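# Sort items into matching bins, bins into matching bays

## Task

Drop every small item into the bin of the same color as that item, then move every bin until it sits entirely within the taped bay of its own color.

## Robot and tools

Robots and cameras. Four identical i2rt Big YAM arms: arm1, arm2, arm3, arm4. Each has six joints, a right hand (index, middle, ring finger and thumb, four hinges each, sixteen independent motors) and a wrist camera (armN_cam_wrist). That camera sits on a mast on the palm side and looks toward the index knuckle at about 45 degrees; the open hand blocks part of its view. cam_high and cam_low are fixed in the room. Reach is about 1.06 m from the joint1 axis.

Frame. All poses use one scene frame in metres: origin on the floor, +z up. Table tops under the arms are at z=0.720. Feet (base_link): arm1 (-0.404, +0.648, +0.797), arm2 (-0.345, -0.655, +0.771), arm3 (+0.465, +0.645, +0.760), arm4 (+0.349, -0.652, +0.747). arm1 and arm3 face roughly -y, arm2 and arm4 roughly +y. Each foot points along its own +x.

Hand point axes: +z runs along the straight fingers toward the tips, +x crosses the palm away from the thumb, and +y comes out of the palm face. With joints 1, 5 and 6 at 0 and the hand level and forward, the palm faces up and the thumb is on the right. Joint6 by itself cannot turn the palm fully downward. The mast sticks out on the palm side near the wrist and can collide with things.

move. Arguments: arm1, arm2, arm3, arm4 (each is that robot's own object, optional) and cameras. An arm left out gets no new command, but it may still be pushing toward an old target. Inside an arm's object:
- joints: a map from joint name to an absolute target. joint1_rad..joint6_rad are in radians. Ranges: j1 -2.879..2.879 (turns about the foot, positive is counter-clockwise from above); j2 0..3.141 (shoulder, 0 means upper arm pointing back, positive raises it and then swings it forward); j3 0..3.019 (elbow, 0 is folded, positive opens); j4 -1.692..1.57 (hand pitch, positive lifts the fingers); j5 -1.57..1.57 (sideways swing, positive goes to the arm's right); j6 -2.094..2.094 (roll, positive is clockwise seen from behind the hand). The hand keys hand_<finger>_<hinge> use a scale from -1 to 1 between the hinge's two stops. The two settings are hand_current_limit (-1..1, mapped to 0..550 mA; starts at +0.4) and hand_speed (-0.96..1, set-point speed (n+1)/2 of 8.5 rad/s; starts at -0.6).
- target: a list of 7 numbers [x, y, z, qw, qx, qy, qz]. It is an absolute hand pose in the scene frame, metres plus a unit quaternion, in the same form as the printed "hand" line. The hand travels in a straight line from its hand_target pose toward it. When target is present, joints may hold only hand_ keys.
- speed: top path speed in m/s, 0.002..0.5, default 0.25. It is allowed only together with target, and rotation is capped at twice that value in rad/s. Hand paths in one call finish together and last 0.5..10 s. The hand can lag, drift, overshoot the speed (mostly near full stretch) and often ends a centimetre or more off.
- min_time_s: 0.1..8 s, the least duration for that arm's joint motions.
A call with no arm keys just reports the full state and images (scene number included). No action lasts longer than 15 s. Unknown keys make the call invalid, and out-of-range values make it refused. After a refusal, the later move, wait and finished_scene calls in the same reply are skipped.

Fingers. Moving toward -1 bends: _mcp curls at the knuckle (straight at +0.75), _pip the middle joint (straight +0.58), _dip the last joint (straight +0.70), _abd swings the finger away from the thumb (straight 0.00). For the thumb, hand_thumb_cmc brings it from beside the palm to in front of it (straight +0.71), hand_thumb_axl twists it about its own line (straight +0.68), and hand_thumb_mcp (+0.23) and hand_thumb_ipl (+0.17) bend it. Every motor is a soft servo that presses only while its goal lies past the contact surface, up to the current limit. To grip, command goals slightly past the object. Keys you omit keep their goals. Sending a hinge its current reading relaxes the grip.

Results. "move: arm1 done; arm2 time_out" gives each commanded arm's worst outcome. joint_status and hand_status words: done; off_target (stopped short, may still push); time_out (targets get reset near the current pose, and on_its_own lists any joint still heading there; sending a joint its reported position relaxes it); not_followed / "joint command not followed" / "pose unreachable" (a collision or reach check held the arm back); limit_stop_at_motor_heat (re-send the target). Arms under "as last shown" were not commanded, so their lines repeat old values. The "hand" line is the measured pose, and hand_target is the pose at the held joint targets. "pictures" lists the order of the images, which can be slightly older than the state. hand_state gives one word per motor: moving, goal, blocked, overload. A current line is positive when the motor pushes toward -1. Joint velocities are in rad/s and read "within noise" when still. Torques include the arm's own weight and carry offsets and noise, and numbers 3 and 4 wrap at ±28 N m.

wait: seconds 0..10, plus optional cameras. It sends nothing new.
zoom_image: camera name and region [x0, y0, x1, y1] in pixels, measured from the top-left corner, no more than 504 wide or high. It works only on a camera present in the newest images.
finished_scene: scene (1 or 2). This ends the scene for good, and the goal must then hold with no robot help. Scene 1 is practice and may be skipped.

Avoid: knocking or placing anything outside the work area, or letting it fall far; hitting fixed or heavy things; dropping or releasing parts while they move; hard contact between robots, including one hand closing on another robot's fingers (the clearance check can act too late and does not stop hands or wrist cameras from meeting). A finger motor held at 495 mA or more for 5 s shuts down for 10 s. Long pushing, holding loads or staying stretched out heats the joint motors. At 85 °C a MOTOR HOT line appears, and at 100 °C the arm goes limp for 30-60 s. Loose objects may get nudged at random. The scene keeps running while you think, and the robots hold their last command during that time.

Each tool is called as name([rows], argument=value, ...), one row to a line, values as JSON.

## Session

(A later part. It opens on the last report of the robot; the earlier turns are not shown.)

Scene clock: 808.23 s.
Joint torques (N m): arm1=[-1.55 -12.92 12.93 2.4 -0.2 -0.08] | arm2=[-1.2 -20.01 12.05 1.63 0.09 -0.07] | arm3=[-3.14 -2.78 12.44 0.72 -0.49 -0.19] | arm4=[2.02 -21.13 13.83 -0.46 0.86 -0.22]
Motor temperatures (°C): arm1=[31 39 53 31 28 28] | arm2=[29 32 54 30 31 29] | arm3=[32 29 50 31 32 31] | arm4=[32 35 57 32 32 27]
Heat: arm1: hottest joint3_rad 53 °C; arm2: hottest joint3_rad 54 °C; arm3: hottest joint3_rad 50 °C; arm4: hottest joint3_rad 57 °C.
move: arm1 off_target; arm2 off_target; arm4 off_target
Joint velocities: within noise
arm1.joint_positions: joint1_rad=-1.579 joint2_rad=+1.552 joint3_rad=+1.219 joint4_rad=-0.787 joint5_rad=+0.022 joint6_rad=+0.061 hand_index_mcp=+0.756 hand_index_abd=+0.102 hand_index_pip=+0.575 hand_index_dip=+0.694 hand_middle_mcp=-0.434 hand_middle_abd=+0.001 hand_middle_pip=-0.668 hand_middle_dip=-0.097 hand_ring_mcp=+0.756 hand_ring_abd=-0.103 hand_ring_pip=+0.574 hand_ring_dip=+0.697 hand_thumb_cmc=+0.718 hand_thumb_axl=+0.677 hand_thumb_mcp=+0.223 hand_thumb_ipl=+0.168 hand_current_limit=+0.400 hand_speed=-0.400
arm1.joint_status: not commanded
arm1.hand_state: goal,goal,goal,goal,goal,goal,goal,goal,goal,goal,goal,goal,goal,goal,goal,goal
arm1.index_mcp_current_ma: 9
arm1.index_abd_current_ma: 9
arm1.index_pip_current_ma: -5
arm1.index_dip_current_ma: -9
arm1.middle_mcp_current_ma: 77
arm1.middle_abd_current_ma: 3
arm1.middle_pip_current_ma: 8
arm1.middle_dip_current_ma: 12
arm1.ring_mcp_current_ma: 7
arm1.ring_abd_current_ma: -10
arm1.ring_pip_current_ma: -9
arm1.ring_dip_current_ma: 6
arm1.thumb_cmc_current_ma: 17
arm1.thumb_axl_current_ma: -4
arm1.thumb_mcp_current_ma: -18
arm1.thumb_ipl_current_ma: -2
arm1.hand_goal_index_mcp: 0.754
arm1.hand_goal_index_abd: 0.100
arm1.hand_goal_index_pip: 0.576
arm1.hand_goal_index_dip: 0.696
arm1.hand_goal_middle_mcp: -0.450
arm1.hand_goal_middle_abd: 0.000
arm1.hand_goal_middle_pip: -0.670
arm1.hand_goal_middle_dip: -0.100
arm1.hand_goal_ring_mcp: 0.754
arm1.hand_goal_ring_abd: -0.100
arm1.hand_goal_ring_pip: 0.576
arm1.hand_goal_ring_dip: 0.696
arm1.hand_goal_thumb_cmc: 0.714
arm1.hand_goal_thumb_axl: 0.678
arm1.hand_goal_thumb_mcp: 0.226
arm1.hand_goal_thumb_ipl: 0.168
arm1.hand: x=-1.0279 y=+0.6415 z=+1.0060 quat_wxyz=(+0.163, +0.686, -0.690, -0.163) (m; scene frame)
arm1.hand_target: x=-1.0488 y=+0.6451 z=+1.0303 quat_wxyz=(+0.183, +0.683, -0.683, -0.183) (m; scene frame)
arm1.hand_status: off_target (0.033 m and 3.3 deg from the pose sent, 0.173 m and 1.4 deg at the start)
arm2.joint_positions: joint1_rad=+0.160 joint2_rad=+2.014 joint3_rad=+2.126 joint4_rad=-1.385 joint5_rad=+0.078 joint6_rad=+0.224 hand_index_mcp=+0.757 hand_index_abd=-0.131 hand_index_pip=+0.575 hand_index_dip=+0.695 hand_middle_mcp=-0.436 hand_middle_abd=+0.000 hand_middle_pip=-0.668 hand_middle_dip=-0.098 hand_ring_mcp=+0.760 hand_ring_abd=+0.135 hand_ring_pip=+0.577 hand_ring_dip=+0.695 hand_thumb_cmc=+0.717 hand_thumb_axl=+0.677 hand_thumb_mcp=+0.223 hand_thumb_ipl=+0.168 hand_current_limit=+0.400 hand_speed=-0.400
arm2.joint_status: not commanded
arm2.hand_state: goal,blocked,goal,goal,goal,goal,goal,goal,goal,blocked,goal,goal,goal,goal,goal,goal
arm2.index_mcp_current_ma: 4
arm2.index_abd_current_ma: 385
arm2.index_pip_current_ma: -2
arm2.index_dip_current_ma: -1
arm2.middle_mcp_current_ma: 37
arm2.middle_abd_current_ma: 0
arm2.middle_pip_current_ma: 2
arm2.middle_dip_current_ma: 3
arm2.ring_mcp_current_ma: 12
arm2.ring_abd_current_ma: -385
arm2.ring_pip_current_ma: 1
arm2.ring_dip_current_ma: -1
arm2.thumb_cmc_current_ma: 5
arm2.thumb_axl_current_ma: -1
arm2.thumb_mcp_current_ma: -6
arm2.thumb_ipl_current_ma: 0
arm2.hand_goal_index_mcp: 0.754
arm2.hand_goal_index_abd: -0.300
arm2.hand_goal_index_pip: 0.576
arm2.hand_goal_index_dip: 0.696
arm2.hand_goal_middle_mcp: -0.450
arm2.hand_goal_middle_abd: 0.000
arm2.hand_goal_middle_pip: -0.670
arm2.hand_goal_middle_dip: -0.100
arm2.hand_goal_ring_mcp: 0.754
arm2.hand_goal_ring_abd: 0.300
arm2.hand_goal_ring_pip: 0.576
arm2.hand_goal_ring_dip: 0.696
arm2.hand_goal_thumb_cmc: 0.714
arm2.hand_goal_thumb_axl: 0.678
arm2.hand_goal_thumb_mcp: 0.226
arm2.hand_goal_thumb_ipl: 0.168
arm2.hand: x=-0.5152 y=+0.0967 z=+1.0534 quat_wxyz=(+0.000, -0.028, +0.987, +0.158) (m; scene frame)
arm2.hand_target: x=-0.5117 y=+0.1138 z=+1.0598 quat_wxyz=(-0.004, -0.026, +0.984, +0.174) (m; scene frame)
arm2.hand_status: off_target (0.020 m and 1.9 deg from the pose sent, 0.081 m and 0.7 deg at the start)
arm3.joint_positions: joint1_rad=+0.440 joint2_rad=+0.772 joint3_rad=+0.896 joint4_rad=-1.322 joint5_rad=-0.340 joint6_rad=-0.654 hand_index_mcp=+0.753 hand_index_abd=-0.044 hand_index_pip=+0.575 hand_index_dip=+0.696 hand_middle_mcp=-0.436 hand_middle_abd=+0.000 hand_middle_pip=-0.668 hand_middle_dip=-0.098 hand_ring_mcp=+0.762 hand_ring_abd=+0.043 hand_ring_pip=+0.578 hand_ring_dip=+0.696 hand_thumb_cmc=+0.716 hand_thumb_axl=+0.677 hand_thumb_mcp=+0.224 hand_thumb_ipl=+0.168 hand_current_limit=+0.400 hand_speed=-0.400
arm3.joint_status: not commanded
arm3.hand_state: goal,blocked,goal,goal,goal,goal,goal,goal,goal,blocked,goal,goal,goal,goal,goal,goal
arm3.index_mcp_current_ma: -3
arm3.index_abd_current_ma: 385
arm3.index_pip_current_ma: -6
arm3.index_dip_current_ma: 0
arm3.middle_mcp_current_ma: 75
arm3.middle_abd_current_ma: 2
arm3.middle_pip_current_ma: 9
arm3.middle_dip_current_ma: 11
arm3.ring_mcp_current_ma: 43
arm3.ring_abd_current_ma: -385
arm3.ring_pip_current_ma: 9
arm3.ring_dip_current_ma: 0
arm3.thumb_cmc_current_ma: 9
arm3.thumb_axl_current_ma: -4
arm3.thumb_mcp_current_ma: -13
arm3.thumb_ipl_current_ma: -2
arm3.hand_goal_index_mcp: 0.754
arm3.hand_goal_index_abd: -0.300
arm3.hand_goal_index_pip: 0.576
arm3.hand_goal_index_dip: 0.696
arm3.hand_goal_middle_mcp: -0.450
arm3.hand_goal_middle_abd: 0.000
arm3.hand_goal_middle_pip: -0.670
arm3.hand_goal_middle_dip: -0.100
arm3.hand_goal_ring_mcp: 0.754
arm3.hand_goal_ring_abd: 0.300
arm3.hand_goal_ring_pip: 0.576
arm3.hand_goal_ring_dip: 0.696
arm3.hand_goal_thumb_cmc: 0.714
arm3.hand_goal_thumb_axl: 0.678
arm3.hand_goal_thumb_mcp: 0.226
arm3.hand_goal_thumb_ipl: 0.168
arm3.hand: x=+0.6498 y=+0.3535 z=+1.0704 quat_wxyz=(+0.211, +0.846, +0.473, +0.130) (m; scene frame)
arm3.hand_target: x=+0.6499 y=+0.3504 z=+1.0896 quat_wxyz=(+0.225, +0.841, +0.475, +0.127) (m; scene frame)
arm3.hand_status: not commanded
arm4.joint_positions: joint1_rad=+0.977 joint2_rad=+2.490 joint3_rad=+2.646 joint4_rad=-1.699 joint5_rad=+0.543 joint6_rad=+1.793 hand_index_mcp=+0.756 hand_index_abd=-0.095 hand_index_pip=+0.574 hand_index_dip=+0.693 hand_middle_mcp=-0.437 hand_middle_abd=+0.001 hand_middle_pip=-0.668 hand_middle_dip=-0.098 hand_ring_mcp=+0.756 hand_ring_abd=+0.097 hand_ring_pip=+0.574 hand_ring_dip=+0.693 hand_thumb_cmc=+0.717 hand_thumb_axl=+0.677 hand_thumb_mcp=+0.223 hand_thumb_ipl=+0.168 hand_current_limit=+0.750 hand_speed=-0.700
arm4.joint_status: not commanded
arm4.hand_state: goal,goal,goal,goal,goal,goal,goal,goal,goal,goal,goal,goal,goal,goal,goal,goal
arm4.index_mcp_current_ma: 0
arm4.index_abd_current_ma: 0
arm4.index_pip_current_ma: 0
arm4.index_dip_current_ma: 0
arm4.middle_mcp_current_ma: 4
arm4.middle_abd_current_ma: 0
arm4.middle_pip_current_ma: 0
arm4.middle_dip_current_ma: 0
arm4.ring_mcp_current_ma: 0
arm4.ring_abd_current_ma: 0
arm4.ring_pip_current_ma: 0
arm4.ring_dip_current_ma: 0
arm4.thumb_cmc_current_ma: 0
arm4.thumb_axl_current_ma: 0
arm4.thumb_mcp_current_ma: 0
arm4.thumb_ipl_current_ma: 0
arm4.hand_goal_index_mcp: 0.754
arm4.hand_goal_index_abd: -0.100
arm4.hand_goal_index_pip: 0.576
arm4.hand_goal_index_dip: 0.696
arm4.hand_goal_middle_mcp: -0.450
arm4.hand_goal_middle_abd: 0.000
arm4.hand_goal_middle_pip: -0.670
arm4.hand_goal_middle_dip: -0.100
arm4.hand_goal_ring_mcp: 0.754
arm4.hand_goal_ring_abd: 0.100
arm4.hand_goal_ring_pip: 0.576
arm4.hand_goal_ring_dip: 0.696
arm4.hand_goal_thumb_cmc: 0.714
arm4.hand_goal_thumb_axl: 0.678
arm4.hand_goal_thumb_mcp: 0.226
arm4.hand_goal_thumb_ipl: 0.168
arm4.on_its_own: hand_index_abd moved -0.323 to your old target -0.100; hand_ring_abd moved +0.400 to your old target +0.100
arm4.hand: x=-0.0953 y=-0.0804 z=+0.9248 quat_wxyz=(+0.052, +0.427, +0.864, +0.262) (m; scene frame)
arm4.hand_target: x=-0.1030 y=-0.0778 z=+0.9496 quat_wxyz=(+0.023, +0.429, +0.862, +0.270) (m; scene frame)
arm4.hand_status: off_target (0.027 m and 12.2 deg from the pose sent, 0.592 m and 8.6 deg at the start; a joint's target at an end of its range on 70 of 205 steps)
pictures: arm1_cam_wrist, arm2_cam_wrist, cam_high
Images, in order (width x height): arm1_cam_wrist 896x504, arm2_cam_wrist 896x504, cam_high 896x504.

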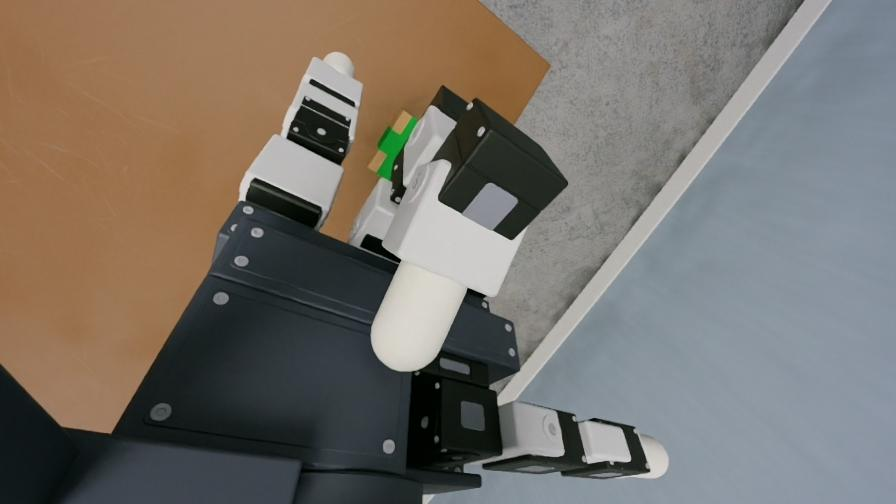

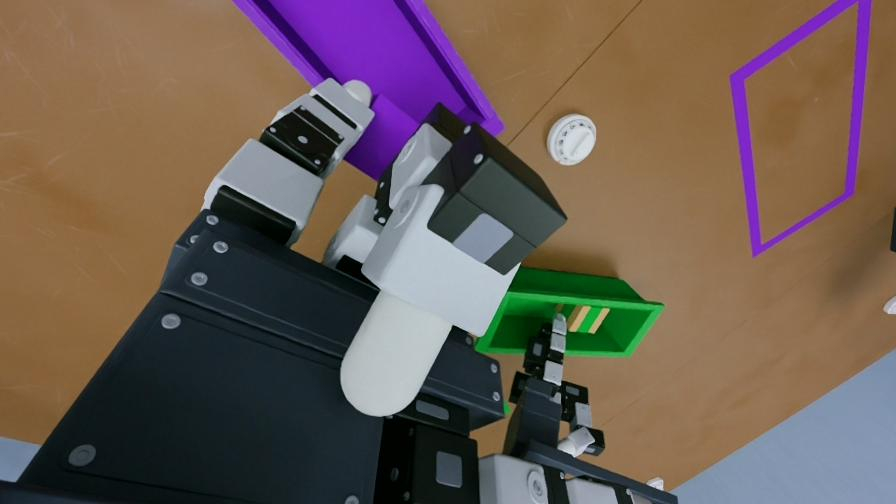

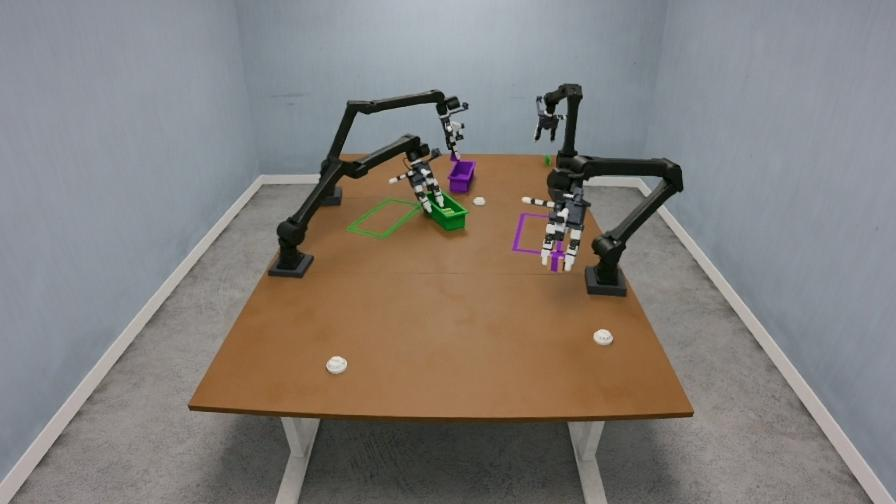

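zoom_image(camera="arm1_cam_wrist", region=[320, 80, 480, 220])

move(arm4={"target": [-0.09, -0.085, 1.07, 0.052, 0.427, 0.864, 0.262], "speed": 0.15}, arm2={"target": [-0.512, 0.168, 1.055, -0.0045, -0.0258, 0.9845, 0.1736], "speed": 0.1}, arm1={"target": [-0.975, 0.64, 1.07, -0.183, -0.683, 0.683, 0.183], "speed": 0.15}, cameras=["cam_high", "arm1_cam_wrist", "arm2_cam_wrist", "arm4_cam_wrist"])

zoom_image(camera="cam_high", region=[400, 140, 520, 240])

Scaled by 3.150 from the camera's 896x504 image, which has a finer 1280x720 frame.

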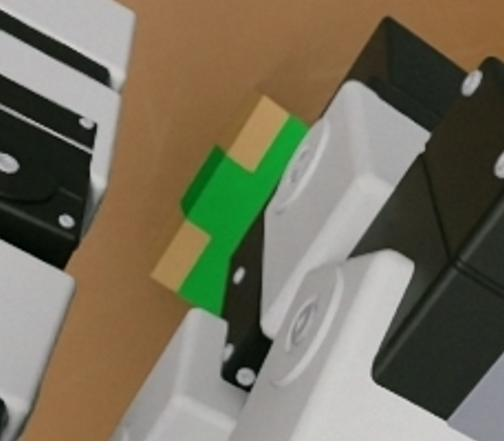

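Scene clock: 835.40 s.
Joint torques (N m): arm1=[0.38 -13.68 9.5 1.22 0.02 0.1] | arm2=[-1.2 -22.01 11.82 0.94 0.11 -0.11] | arm3=[-2.55 -2.84 12.44 0.61 -0.48 -0.19] | arm4=[2.43 -20.42 10.86 -0.17 0.96 -0.23]
Motor temperatures (°C): arm1=[31 39 52 31 27 28] | arm2=[29 34 55 30 31 29] | arm3=[32 29 50 31 32 31] | arm4=[32 39 64 32 33 27]
Heat: arm1: hottest joint3_rad 52 °C; arm2: hottest joint3_rad 55 °C; arm3: hottest joint3_rad 50 °C; arm4: hottest joint3_rad 64 °C.
move: arm1 off_target; arm2 off_target; arm4 off_target
Joint velocities: within noise
arm1.joint_positions: joint1_rad=-1.579 joint2_rad=+1.378 joint3_rad=+1.148 joint4_rad=-0.854 joint5_rad=+0.024 joint6_rad=+0.061 hand_index_mcp=+0.756 hand_index_abd=+0.102 hand_index_pip=+0.575 hand_index_dip=+0.694 hand_middle_mcp=-0.434 hand_middle_abd=+0.001 hand_middle_pip=-0.668 hand_middle_dip=-0.097 hand_ring_mcp=+0.756 hand_ring_abd=-0.103 hand_ring_pip=+0.574 hand_ring_dip=+0.697 hand_thumb_cmc=+0.718 hand_thumb_axl=+0.677 hand_thumb_mcp=+0.223 hand_thumb_ipl=+0.168 hand_current_limit=+0.400 hand_speed=-0.400
arm1.joint_status: not commanded
arm1.hand_state: goal,goal,goal,goal,goal,goal,goal,goal,goal,goal,goal,goal,goal,goal,goal,goal
arm1.index_mcp_current_ma: 9
arm1.index_abd_current_ma: 9
arm1.index_pip_current_ma: -5
arm1.index_dip_current_ma: -9
arm1.middle_mcp_current_ma: 77
arm1.middle_abd_current_ma: 3
arm1.middle_pip_current_ma: 8
arm1.middle_dip_current_ma: 12
arm1.ring_mcp_current_ma: 7
arm1.ring_abd_current_ma: -10
arm1.ring_pip_current_ma: -9
arm1.ring_dip_current_ma: 6
arm1.thumb_cmc_current_ma: 17
arm1.thumb_axl_current_ma: -4
arm1.thumb_mcp_current_ma: -18
arm1.thumb_ipl_current_ma: -2
arm1.hand_goal_index_mcp: 0.754
arm1.hand_goal_index_abd: 0.100
arm1.hand_goal_index_pip: 0.576
arm1.hand_goal_index_dip: 0.696
arm1.hand_goal_middle_mcp: -0.450
arm1.hand_goal_middle_abd: 0.000
arm1.hand_goal_middle_pip: -0.670
arm1.hand_goal_middle_dip: -0.100
arm1.hand_goal_ring_mcp: 0.754
arm1.hand_goal_ring_abd: -0.100
arm1.hand_goal_ring_pip: 0.576
arm1.hand_goal_ring_dip: 0.696
arm1.hand_goal_thumb_cmc: 0.714
arm1.hand_goal_thumb_axl: 0.678
arm1.hand_goal_thumb_mcp: 0.226
arm1.hand_goal_thumb_ipl: 0.168
arm1.hand: x=-0.9780 y=+0.6445 z=+1.0547 quat_wxyz=(+0.176, +0.683, -0.687, -0.176) (m; scene frame)
arm1.hand_target: x=-0.9750 y=+0.6400 z=+1.0698 quat_wxyz=(+0.183, +0.683, -0.683, -0.183) (m; scene frame)
arm1.hand_status: off_target (0.016 m and 1.3 deg from the pose sent, 0.083 m and 3.3 deg at the start)
arm2.joint_positions: joint1_rad=+0.138 joint2_rad=+2.235 joint3_rad=+2.495 joint4_rad=-1.503 joint5_rad=+0.071 joint6_rad=+0.203 hand_index_mcp=+0.757 hand_index_abd=-0.131 hand_index_pip=+0.575 hand_index_dip=+0.695 hand_middle_mcp=-0.436 hand_middle_abd=+0.000 hand_middle_pip=-0.668 hand_middle_dip=-0.098 hand_ring_mcp=+0.760 hand_ring_abd=+0.135 hand_ring_pip=+0.577 hand_ring_dip=+0.695 hand_thumb_cmc=+0.717 hand_thumb_axl=+0.677 hand_thumb_mcp=+0.223 hand_thumb_ipl=+0.168 hand_current_limit=+0.400 hand_speed=-0.400
arm2.joint_status: not commanded
arm2.hand_state: goal,blocked,goal,goal,goal,goal,goal,goal,goal,blocked,goal,goal,goal,goal,goal,goal
arm2.index_mcp_current_ma: 4
arm2.index_abd_current_ma: 385
arm2.index_pip_current_ma: -2
arm2.index_dip_current_ma: -1
arm2.middle_mcp_current_ma: 37
arm2.middle_abd_current_ma: 0
arm2.middle_pip_current_ma: 2
arm2.middle_dip_current_ma: 3
arm2.ring_mcp_current_ma: 12
arm2.ring_abd_current_ma: -385
arm2.ring_pip_current_ma: 1
arm2.ring_dip_current_ma: -1
arm2.thumb_cmc_current_ma: 5
arm2.thumb_axl_current_ma: -1
arm2.thumb_mcp_current_ma: -6
arm2.thumb_ipl_current_ma: 0
arm2.hand_goal_index_mcp: 0.754
arm2.hand_goal_index_abd: -0.300
arm2.hand_goal_index_pip: 0.576
arm2.hand_goal_index_dip: 0.696
arm2.hand_goal_middle_mcp: -0.450
arm2.hand_goal_middle_abd: 0.000
arm2.hand_goal_middle_pip: -0.670
arm2.hand_goal_middle_dip: -0.100
arm2.hand_goal_ring_mcp: 0.754
arm2.hand_goal_ring_abd: 0.300
arm2.hand_goal_ring_pip: 0.576
arm2.hand_goal_ring_dip: 0.696
arm2.hand_goal_thumb_cmc: 0.714
arm2.hand_goal_thumb_axl: 0.678
arm2.hand_goal_thumb_mcp: 0.226
arm2.hand_goal_thumb_ipl: 0.168
arm2.hand: x=-0.5175 y=+0.1573 z=+1.0574 quat_wxyz=(-0.004, -0.027, +0.985, +0.172) (m; scene frame)
arm2.hand_target: x=-0.5119 y=+0.1672 z=+1.0549 quat_wxyz=(-0.005, -0.026, +0.984, +0.175) (m; scene frame)
arm2.hand_status: off_target (0.012 m and 0.3 deg from the pose sent, 0.071 m and 1.9 deg at the start)
arm3: as last shown
arm4.joint_positions: joint1_rad=+0.978 joint2_rad=+2.319 joint3_rad=+2.646 joint4_rad=-1.699 joint5_rad=+0.578 joint6_rad=+1.661 hand_index_mcp=+0.756 hand_index_abd=-0.095 hand_index_pip=+0.574 hand_index_dip=+0.693 hand_middle_mcp=-0.437 hand_middle_abd=+0.001 hand_middle_pip=-0.668 hand_middle_dip=-0.098 hand_ring_mcp=+0.756 hand_ring_abd=+0.097 hand_ring_pip=+0.574 hand_ring_dip=+0.693 hand_thumb_cmc=+0.717 hand_thumb_axl=+0.677 hand_thumb_mcp=+0.223 hand_thumb_ipl=+0.168 hand_current_limit=+0.750 hand_speed=-0.700
arm4.joint_status: not commanded
arm4.hand_state: goal,goal,goal,goal,goal,goal,goal,goal,goal,goal,goal,goal,goal,goal,goal,goal
arm4.index_mcp_current_ma: 0
arm4.index_abd_current_ma: 0
arm4.index_pip_current_ma: 0
arm4.index_dip_current_ma: 0
arm4.middle_mcp_current_ma: 4
arm4.middle_abd_current_ma: 0
arm4.middle_pip_current_ma: 0
arm4.middle_dip_current_ma: 0
arm4.ring_mcp_current_ma: 0
arm4.ring_abd_current_ma: 0
arm4.ring_pip_current_ma: 0
arm4.ring_dip_current_ma: 0
arm4.thumb_cmc_current_ma: 0
arm4.thumb_axl_current_ma: 0
arm4.thumb_mcp_current_ma: 0
arm4.thumb_ipl_current_ma: 0
arm4.hand_goal_index_mcp: 0.754
arm4.hand_goal_index_abd: -0.100
arm4.hand_goal_index_pip: 0.576
arm4.hand_goal_index_dip: 0.696
arm4.hand_goal_middle_mcp: -0.450
arm4.hand_goal_middle_abd: 0.000
arm4.hand_goal_middle_pip: -0.670
arm4.hand_goal_middle_dip: -0.100
arm4.hand_goal_ring_mcp: 0.754
arm4.hand_goal_ring_abd: 0.100
arm4.hand_goal_ring_pip: 0.576
arm4.hand_goal_ring_dip: 0.696
arm4.hand_goal_thumb_cmc: 0.714
arm4.hand_goal_thumb_axl: 0.678
arm4.hand_goal_thumb_mcp: 0.226
arm4.hand_goal_thumb_ipl: 0.168
arm4.hand: x=-0.0834 y=-0.0804 z=+1.0508 quat_wxyz=(-0.005, +0.388, +0.872, +0.297) (m; scene frame)
arm4.hand_target: x=-0.0888 y=-0.0857 z=+1.0692 quat_wxyz=(-0.020, +0.384, +0.872, +0.303) (m; scene frame)
arm4.hand_status: off_target (0.021 m and 8.9 deg from the pose sent, 0.145 m and 0.1 deg at the start; a joint's target at an end of its range on 57 of 58 steps)
pictures: arm1_cam_wrist, arm2_cam_wrist, arm4_cam_wrist, cam_high
Images, in order (width x height): arm1_cam_wrist 896x504, arm2_cam_wrist 896x504, arm4_cam_wrist 896x504, cam_high 896x504.

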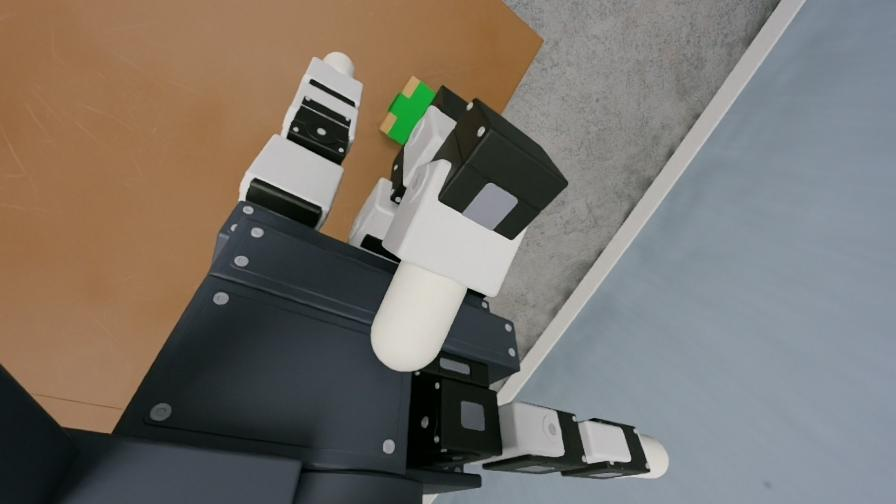

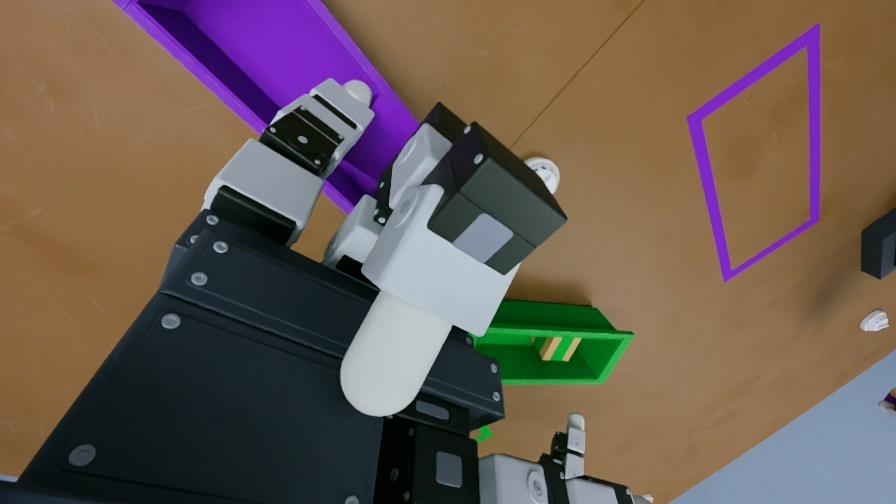

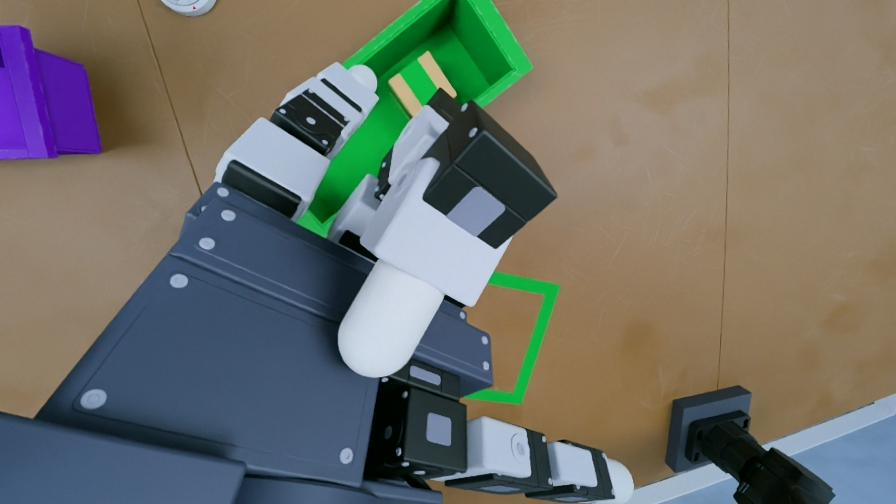

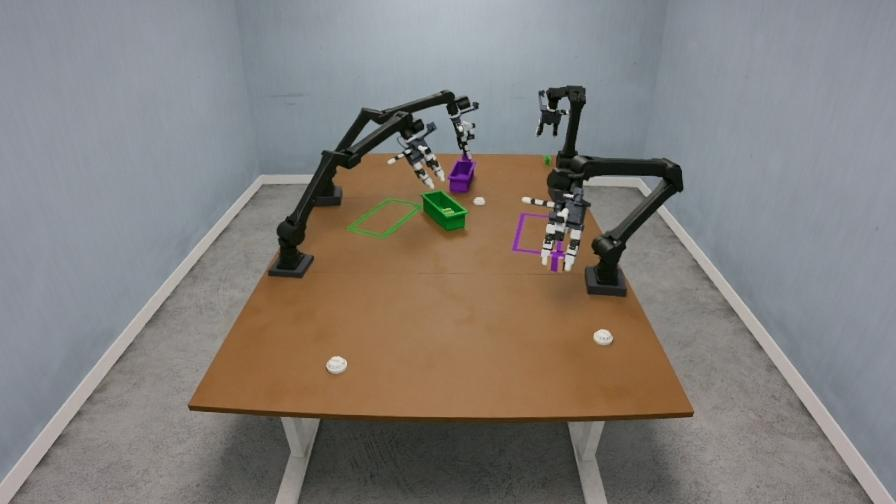

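Scaled by 4.200 from the camera's 896x504 image, which has a finer 1280x720 frame.

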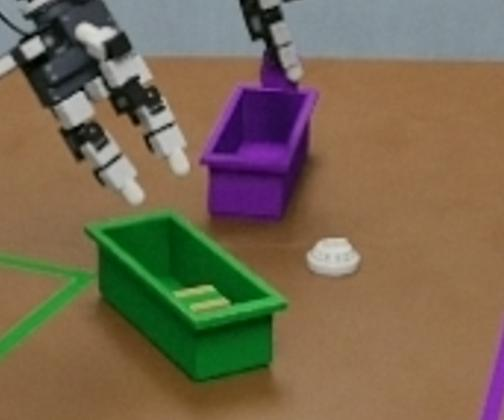

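move(arm1={"target": [-1.0115, 0.668, 0.98, -0.1877, -0.7007, 0.6649, 0.1782], "speed": 0.15}, arm2={"target": [-0.510, 0.136, 0.99, -0.0045, -0.0258, 0.9845, 0.1736], "speed": 0.12}, arm4={"target": [0.10, -0.25, 1.10, 0.052, 0.427, 0.864, 0.262], "speed": 0.2}, cameras=["cam_high", "arm1_cam_wrist", "arm2_cam_wrist"])

zoom_image(camera="cam_high", region=[430, 120, 510, 200])

zoom_image(camera="arm1_cam_wrist", region=[320, 60, 500, 200])

Scene clock: 873.57 s.
Joint torques (N m): arm1=[-1.38 -12.16 9.11 2.55 -0.26 -0.1] | arm2=[-0.62 -25.64 8.49 1.8 0.23 -0.01] | arm3=[-2.84 -3.14 12.42 0.69 -0.49 -0.21] | arm4=[2.43 -12.28 8.09 -0.64 0.65 -0.04]
Motor temperatures (°C): arm1=[31 38 51 30 27 28] | arm2=[29 36 58 30 31 29] | arm3=[32 29 50 31 32 31] | arm4=[32 48 61 31 33 27]
Heat: arm1: hottest joint3_rad 51 °C; arm2: hottest joint3_rad 58 °C; arm3: hottest joint3_rad 50 °C; arm4: hottest joint3_rad 61 °C.
move: arm1 done; arm2 off_target; arm4 done
Joint velocities: within noise
arm1.joint_positions: joint1_rad=-1.643 joint2_rad=+1.505 joint3_rad=+1.066 joint4_rad=-0.641 joint5_rad=-0.036 joint6_rad=-0.040 hand_index_mcp=+0.756 hand_index_abd=+0.102 hand_index_pip=+0.575 hand_index_dip=+0.694 hand_middle_mcp=-0.434 hand_middle_abd=+0.001 hand_middle_pip=-0.668 hand_middle_dip=-0.097 hand_ring_mcp=+0.756 hand_ring_abd=-0.103 hand_ring_pip=+0.574 hand_ring_dip=+0.697 hand_thumb_cmc=+0.718 hand_thumb_axl=+0.677 hand_thumb_mcp=+0.223 hand_thumb_ipl=+0.168 hand_current_limit=+0.400 hand_speed=-0.400
arm1.joint_status: not commanded
arm1.hand_state: goal,goal,goal,goal,goal,goal,goal,goal,goal,goal,goal,goal,goal,goal,goal,goal
arm1.index_mcp_current_ma: 9
arm1.index_abd_current_ma: 9
arm1.index_pip_current_ma: -5
arm1.index_dip_current_ma: -9
arm1.middle_mcp_current_ma: 77
arm1.middle_abd_current_ma: 3
arm1.middle_pip_current_ma: 8
arm1.middle_dip_current_ma: 12
arm1.ring_mcp_current_ma: 7
arm1.ring_abd_current_ma: -10
arm1.ring_pip_current_ma: -9
arm1.ring_dip_current_ma: 6
arm1.thumb_cmc_current_ma: 17
arm1.thumb_axl_current_ma: -4
arm1.thumb_mcp_current_ma: -18
arm1.thumb_ipl_current_ma: -2
arm1.hand_goal_index_mcp: 0.754
arm1.hand_goal_index_abd: 0.100
arm1.hand_goal_index_pip: 0.576
arm1.hand_goal_index_dip: 0.696
arm1.hand_goal_middle_mcp: -0.450
arm1.hand_goal_middle_abd: 0.000
arm1.hand_goal_middle_pip: -0.670
arm1.hand_goal_middle_dip: -0.100
arm1.hand_goal_ring_mcp: 0.754
arm1.hand_goal_ring_abd: -0.100
arm1.hand_goal_ring_pip: 0.576
arm1.hand_goal_ring_dip: 0.696
arm1.hand_goal_thumb_cmc: 0.714
arm1.hand_goal_thumb_axl: 0.678
arm1.hand_goal_thumb_mcp: 0.226
arm1.hand_goal_thumb_ipl: 0.168
arm1.hand: x=-1.0041 y=+0.6636 z=+0.9780 quat_wxyz=(+0.183, +0.700, -0.669, -0.171) (m; scene frame)
arm1.hand_target: x=-1.0112 y=+0.6680 z=+0.9801 quat_wxyz=(+0.187, +0.701, -0.665, -0.178) (m; scene frame)
arm1.hand_status: done (0.009 m and 1.1 deg from the pose sent, 0.085 m and 3.6 deg at the start)
arm2.joint_positions: joint1_rad=+0.138 joint2_rad=+2.124 joint3_rad=+2.086 joint4_rad=-1.239 joint5_rad=+0.071 joint6_rad=+0.203 hand_index_mcp=+0.756 hand_index_abd=-0.131 hand_index_pip=+0.575 hand_index_dip=+0.695 hand_middle_mcp=-0.436 hand_middle_abd=+0.000 hand_middle_pip=-0.668 hand_middle_dip=-0.098 hand_ring_mcp=+0.760 hand_ring_abd=+0.135 hand_ring_pip=+0.577 hand_ring_dip=+0.695 hand_thumb_cmc=+0.717 hand_thumb_axl=+0.677 hand_thumb_mcp=+0.223 hand_thumb_ipl=+0.168 hand_current_limit=+0.400 hand_speed=-0.400
arm2.joint_status: not commanded
arm2.hand_state: goal,blocked,goal,goal,goal,goal,goal,goal,goal,blocked,goal,goal,goal,goal,goal,goal
arm2.index_mcp_current_ma: 4
arm2.index_abd_current_ma: 385
arm2.index_pip_current_ma: -2
arm2.index_dip_current_ma: -1
arm2.middle_mcp_current_ma: 37
arm2.middle_abd_current_ma: 0
arm2.middle_pip_current_ma: 2
arm2.middle_dip_current_ma: 3
arm2.ring_mcp_current_ma: 12
arm2.ring_abd_current_ma: -385
arm2.ring_pip_current_ma: 1
arm2.ring_dip_current_ma: -1
arm2.thumb_cmc_current_ma: 5
arm2.thumb_axl_current_ma: -1
arm2.thumb_mcp_current_ma: -6
arm2.thumb_ipl_current_ma: 0
arm2.hand_goal_index_mcp: 0.754
arm2.hand_goal_index_abd: -0.300
arm2.hand_goal_index_pip: 0.576
arm2.hand_goal_index_dip: 0.696
arm2.hand_goal_middle_mcp: -0.450
arm2.hand_goal_middle_abd: 0.000
arm2.hand_goal_middle_pip: -0.670
arm2.hand_goal_middle_dip: -0.100
arm2.hand_goal_ring_mcp: 0.754
arm2.hand_goal_ring_abd: 0.300
arm2.hand_goal_ring_pip: 0.576
arm2.hand_goal_ring_dip: 0.696
arm2.hand_goal_thumb_cmc: 0.714
arm2.hand_goal_thumb_axl: 0.678
arm2.hand_goal_thumb_mcp: 0.226
arm2.hand_goal_thumb_ipl: 0.168
arm2.hand: x=-0.5108 y=+0.1343 z=+0.9698 quat_wxyz=(+0.000, -0.028, +0.987, +0.155) (m; scene frame)
arm2.hand_target: x=-0.5100 y=+0.1357 z=+0.9899 quat_wxyz=(-0.004, -0.026, +0.984, +0.173) (m; scene frame)
arm2.hand_status: off_target (0.020 m and 2.2 deg from the pose sent, 0.071 m and 0.3 deg at the start)
arm3: as last shown
arm4.joint_positions: joint1_rad=+0.979 joint2_rad=+1.615 joint3_rad=+1.695 joint4_rad=-1.627 joint5_rad=+0.546 joint6_rad=+1.802 hand_index_mcp=+0.756 hand_index_abd=-0.095 hand_index_pip=+0.574 hand_index_dip=+0.693 hand_middle_mcp=-0.437 hand_middle_abd=+0.001 hand_middle_pip=-0.668 hand_middle_dip=-0.098 hand_ring_mcp=+0.756 hand_ring_abd=+0.097 hand_ring_pip=+0.574 hand_ring_dip=+0.693 hand_thumb_cmc=+0.717 hand_thumb_axl=+0.677 hand_thumb_mcp=+0.223 hand_thumb_ipl=+0.168 hand_current_limit=+0.750 hand_speed=-0.700
arm4.joint_status: not commanded
arm4.hand_state: goal,goal,goal,goal,goal,goal,goal,goal,goal,goal,goal,goal,goal,goal,goal,goal
arm4.index_mcp_current_ma: 0
arm4.index_abd_current_ma: 0
arm4.index_pip_current_ma: 0
arm4.index_dip_current_ma: 0
arm4.middle_mcp_current_ma: 4
arm4.middle_abd_current_ma: 0
arm4.middle_pip_current_ma: 0
arm4.middle_dip_current_ma: 0
arm4.ring_mcp_current_ma: 0
arm4.ring_abd_current_ma: 0
arm4.ring_pip_current_ma: 0
arm4.ring_dip_current_ma: 0
arm4.thumb_cmc_current_ma: 0
arm4.thumb_axl_current_ma: 0
arm4.thumb_mcp_current_ma: 0
arm4.thumb_ipl_current_ma: 0
arm4.hand_goal_index_mcp: 0.754
arm4.hand_goal_index_abd: -0.100
arm4.hand_goal_index_pip: 0.576
arm4.hand_goal_index_dip: 0.696
arm4.hand_goal_middle_mcp: -0.450
arm4.hand_goal_middle_abd: 0.000
arm4.hand_goal_middle_pip: -0.670
arm4.hand_goal_middle_dip: -0.100
arm4.hand_goal_ring_mcp: 0.754
arm4.hand_goal_ring_abd: 0.100
arm4.hand_goal_ring_pip: 0.576
arm4.hand_goal_ring_dip: 0.696
arm4.hand_goal_thumb_cmc: 0.714
arm4.hand_goal_thumb_axl: 0.678
arm4.hand_goal_thumb_mcp: 0.226
arm4.hand_goal_thumb_ipl: 0.168
arm4.hand: x=+0.1005 y=-0.2426 z=+1.0973 quat_wxyz=(+0.052, +0.430, +0.862, +0.263) (m; scene frame)
arm4.hand_target: x=+0.1000 y=-0.2498 z=+1.0999 quat_wxyz=(+0.052, +0.427, +0.864, +0.262) (m; scene frame)
arm4.hand_status: done (0.008 m and 0.4 deg from the pose sent, 0.255 m and 8.9 deg at the start)
pictures: arm1_cam_wrist, arm2_cam_wrist, cam_high
Images, in order (width x height): arm1_cam_wrist 896x504, arm2_cam_wrist 896x504, cam_high 896x504.

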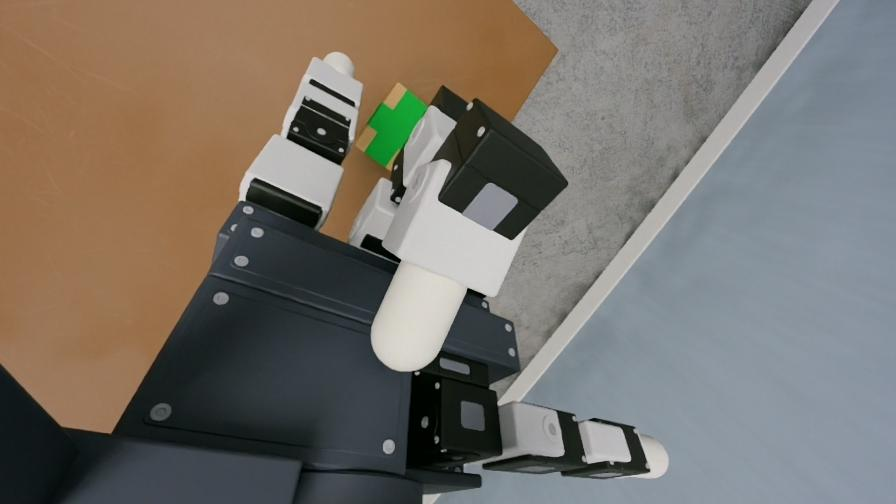

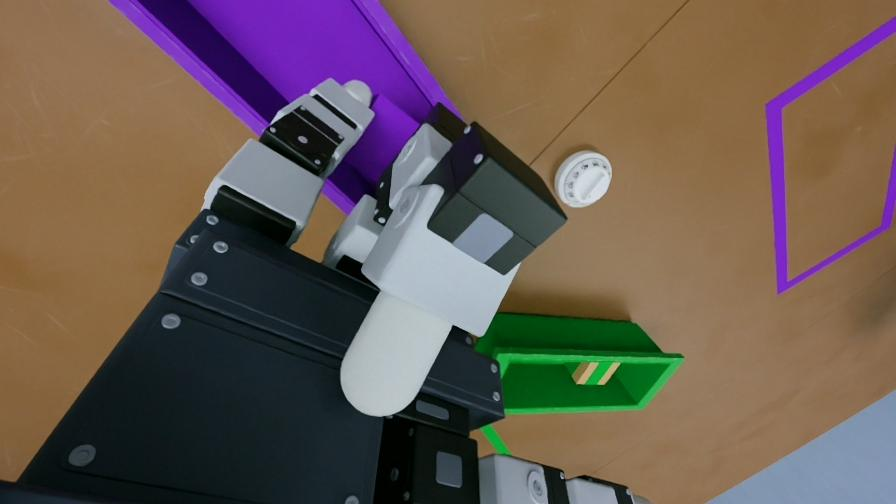

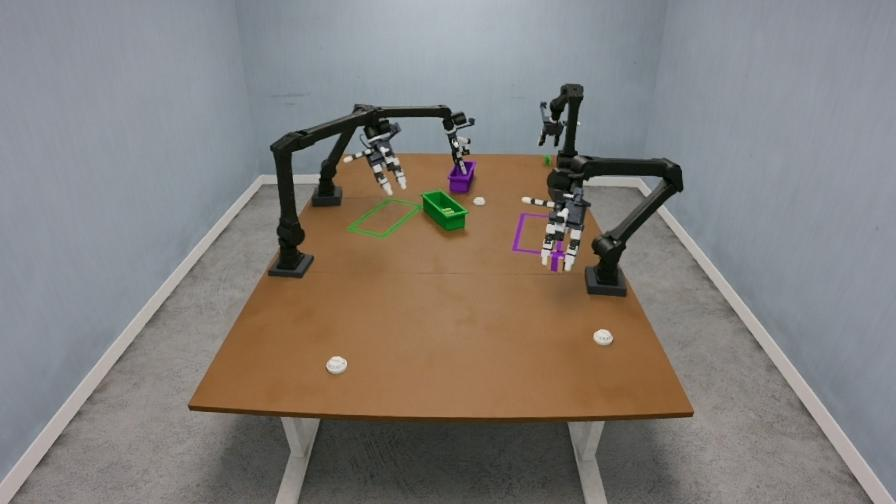

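Scaled by 6.300 from the camera's 896x504 image, which has a finer 1280x720 frame.

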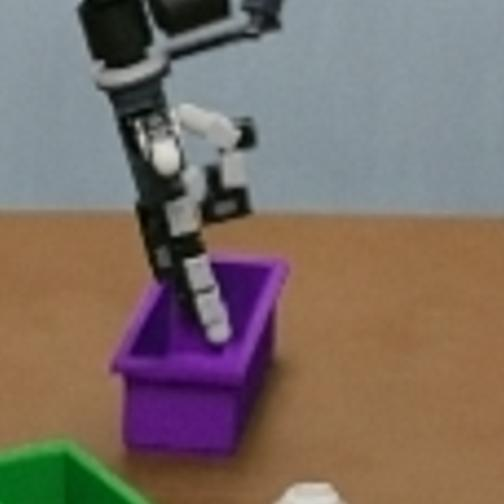

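Scaled by 2.800 from the camera's 896x504 image, which has a finer 1280x720 frame.

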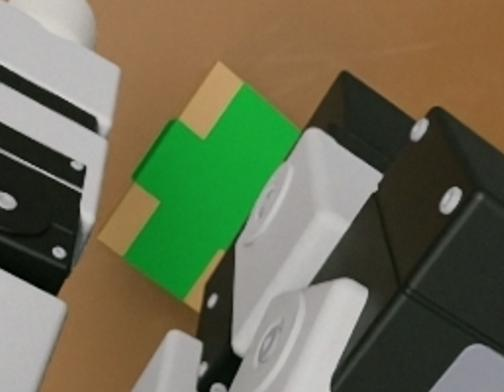

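move(arm1={"target": [-1.005, 0.6765, 0.93, -0.1938, -0.7235, 0.6400, 0.1715], "speed": 0.12}, arm2={"target": [-0.510, 0.138, 0.93, -0.0045, -0.0258, 0.9845, 0.1736], "speed": 0.12}, cameras=["arm1_cam_wrist"])

zoom_image(camera="arm1_cam_wrist", region=[320, 60, 500, 200])

Scene clock: 894.67 s.
Joint torques (N m): arm1=[-1.44 -12.4 8.57 2.55 -0.32 -0.07] | arm2=[-0.44 -23.88 8.35 1.62 0.19 -0.01] | arm3=[-2.61 -2.73 12.44 0.7 -0.49 -0.18] | arm4=[2.55 -12.28 8.13 -0.65 0.66 -0.04]
Motor temperatures (°C): arm1=[31 38 51 31 27 28] | arm2=[29 36 55 30 31 29] | arm3=[32 29 50 31 32 31] | arm4=[32 43 56 31 33 27]
Heat: arm1: hottest joint3_rad 51 °C; arm2: hottest joint3_rad 55 °C; arm3: hottest joint3_rad 50 °C; arm4: hottest joint3_rad 56 °C.
move: arm1 done; arm2 done
Joint velocities: within noise
arm1.joint_positions: joint1_rad=-1.688 joint2_rad=+1.559 joint3_rad=+0.977 joint4_rad=-0.507 joint5_rad=-0.092 joint6_rad=-0.140 hand_index_mcp=+0.756 hand_index_abd=+0.102 hand_index_pip=+0.575 hand_index_dip=+0.694 hand_middle_mcp=-0.434 hand_middle_abd=+0.001 hand_middle_pip=-0.668 hand_middle_dip=-0.097 hand_ring_mcp=+0.756 hand_ring_abd=-0.103 hand_ring_pip=+0.574 hand_ring_dip=+0.697 hand_thumb_cmc=+0.718 hand_thumb_axl=+0.677 hand_thumb_mcp=+0.223 hand_thumb_ipl=+0.168 hand_current_limit=+0.400 hand_speed=-0.400
arm1.joint_status: not commanded
arm1.hand_state: goal,goal,goal,goal,goal,goal,goal,goal,goal,goal,goal,goal,goal,goal,goal,goal
arm1.index_mcp_current_ma: 9
arm1.index_abd_current_ma: 9
arm1.index_pip_current_ma: -5
arm1.index_dip_current_ma: -9
arm1.middle_mcp_current_ma: 77
arm1.middle_abd_current_ma: 3
arm1.middle_pip_current_ma: 8
arm1.middle_dip_current_ma: 12
arm1.ring_mcp_current_ma: 7
arm1.ring_abd_current_ma: -10
arm1.ring_pip_current_ma: -9
arm1.ring_dip_current_ma: 6
arm1.thumb_cmc_current_ma: 17
arm1.thumb_axl_current_ma: -4
arm1.thumb_mcp_current_ma: -18
arm1.thumb_ipl_current_ma: -2
arm1.hand_goal_index_mcp: 0.754
arm1.hand_goal_index_abd: 0.100
arm1.hand_goal_index_pip: 0.576
arm1.hand_goal_index_dip: 0.696
arm1.hand_goal_middle_mcp: -0.450
arm1.hand_goal_middle_abd: 0.000
arm1.hand_goal_middle_pip: -0.670
arm1.hand_goal_middle_dip: -0.100
arm1.hand_goal_ring_mcp: 0.754
arm1.hand_goal_ring_abd: -0.100
arm1.hand_goal_ring_pip: 0.576
arm1.hand_goal_ring_dip: 0.696
arm1.hand_goal_thumb_cmc: 0.714
arm1.hand_goal_thumb_axl: 0.678
arm1.hand_goal_thumb_mcp: 0.226
arm1.hand_goal_thumb_ipl: 0.168
arm1.hand: x=-0.9981 y=+0.6721 z=+0.9273 quat_wxyz=(+0.189, +0.723, -0.644, -0.163) (m; scene frame)
arm1.hand_target: x=-1.0049 y=+0.6766 z=+0.9303 quat_wxyz=(+0.194, +0.723, -0.640, -0.172) (m; scene frame)
arm1.hand_status: done (0.009 m and 1.2 deg from the pose sent, 0.050 m and 4.4 deg at the start)
arm2.joint_positions: joint1_rad=+0.138 joint2_rad=+2.121 joint3_rad=+1.965 joint4_rad=-1.096 joint5_rad=+0.071 joint6_rad=+0.203 hand_index_mcp=+0.756 hand_index_abd=-0.131 hand_index_pip=+0.575 hand_index_dip=+0.695 hand_middle_mcp=-0.436 hand_middle_abd=+0.000 hand_middle_pip=-0.668 hand_middle_dip=-0.098 hand_ring_mcp=+0.760 hand_ring_abd=+0.135 hand_ring_pip=+0.577 hand_ring_dip=+0.695 hand_thumb_cmc=+0.717 hand_thumb_axl=+0.677 hand_thumb_mcp=+0.223 hand_thumb_ipl=+0.168 hand_current_limit=+0.400 hand_speed=-0.400
arm2.joint_status: not commanded
arm2.hand_state: goal,blocked,goal,goal,goal,goal,goal,goal,goal,blocked,goal,goal,goal,goal,goal,goal
arm2.index_mcp_current_ma: 4
arm2.index_abd_current_ma: 385
arm2.index_pip_current_ma: -2
arm2.index_dip_current_ma: -1
arm2.middle_mcp_current_ma: 37
arm2.middle_abd_current_ma: 0
arm2.middle_pip_current_ma: 2
arm2.middle_dip_current_ma: 3
arm2.ring_mcp_current_ma: 12
arm2.ring_abd_current_ma: -385
arm2.ring_pip_current_ma: 1
arm2.ring_dip_current_ma: -1
arm2.thumb_cmc_current_ma: 5
arm2.thumb_axl_current_ma: -1
arm2.thumb_mcp_current_ma: -6
arm2.thumb_ipl_current_ma: 0
arm2.hand_goal_index_mcp: 0.754
arm2.hand_goal_index_abd: -0.300
arm2.hand_goal_index_pip: 0.576
arm2.hand_goal_index_dip: 0.696
arm2.hand_goal_middle_mcp: -0.450
arm2.hand_goal_middle_abd: 0.000
arm2.hand_goal_middle_pip: -0.670
arm2.hand_goal_middle_dip: -0.100
arm2.hand_goal_ring_mcp: 0.754
arm2.hand_goal_ring_abd: 0.300
arm2.hand_goal_ring_pip: 0.576
arm2.hand_goal_ring_dip: 0.696
arm2.hand_goal_thumb_cmc: 0.714
arm2.hand_goal_thumb_axl: 0.678
arm2.hand_goal_thumb_mcp: 0.226
arm2.hand_goal_thumb_ipl: 0.168
arm2.hand: x=-0.5108 y=+0.1347 z=+0.9294 quat_wxyz=(-0.003, -0.027, +0.986, +0.167) (m; scene frame)
arm2.hand_target: x=-0.5101 y=+0.1379 z=+0.9299 quat_wxyz=(-0.004, -0.026, +0.984, +0.173) (m; scene frame)
arm2.hand_status: done (0.003 m and 0.8 deg from the pose sent, 0.040 m and 2.2 deg at the start)
arm3, arm4: as last shown
pictures: arm1_cam_wrist
Images, in order (width x height): arm1_cam_wrist 896x504.

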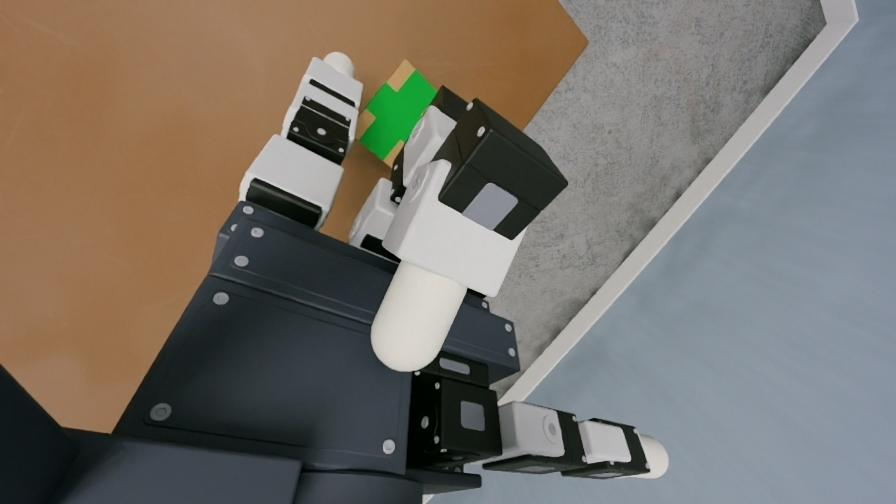

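Scaled by 2.800 from the camera's 896x504 image, which has a finer 1280x720 frame.

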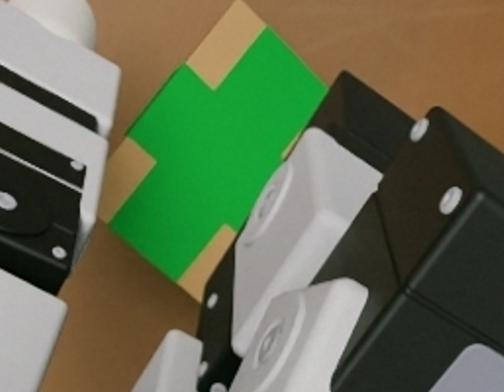

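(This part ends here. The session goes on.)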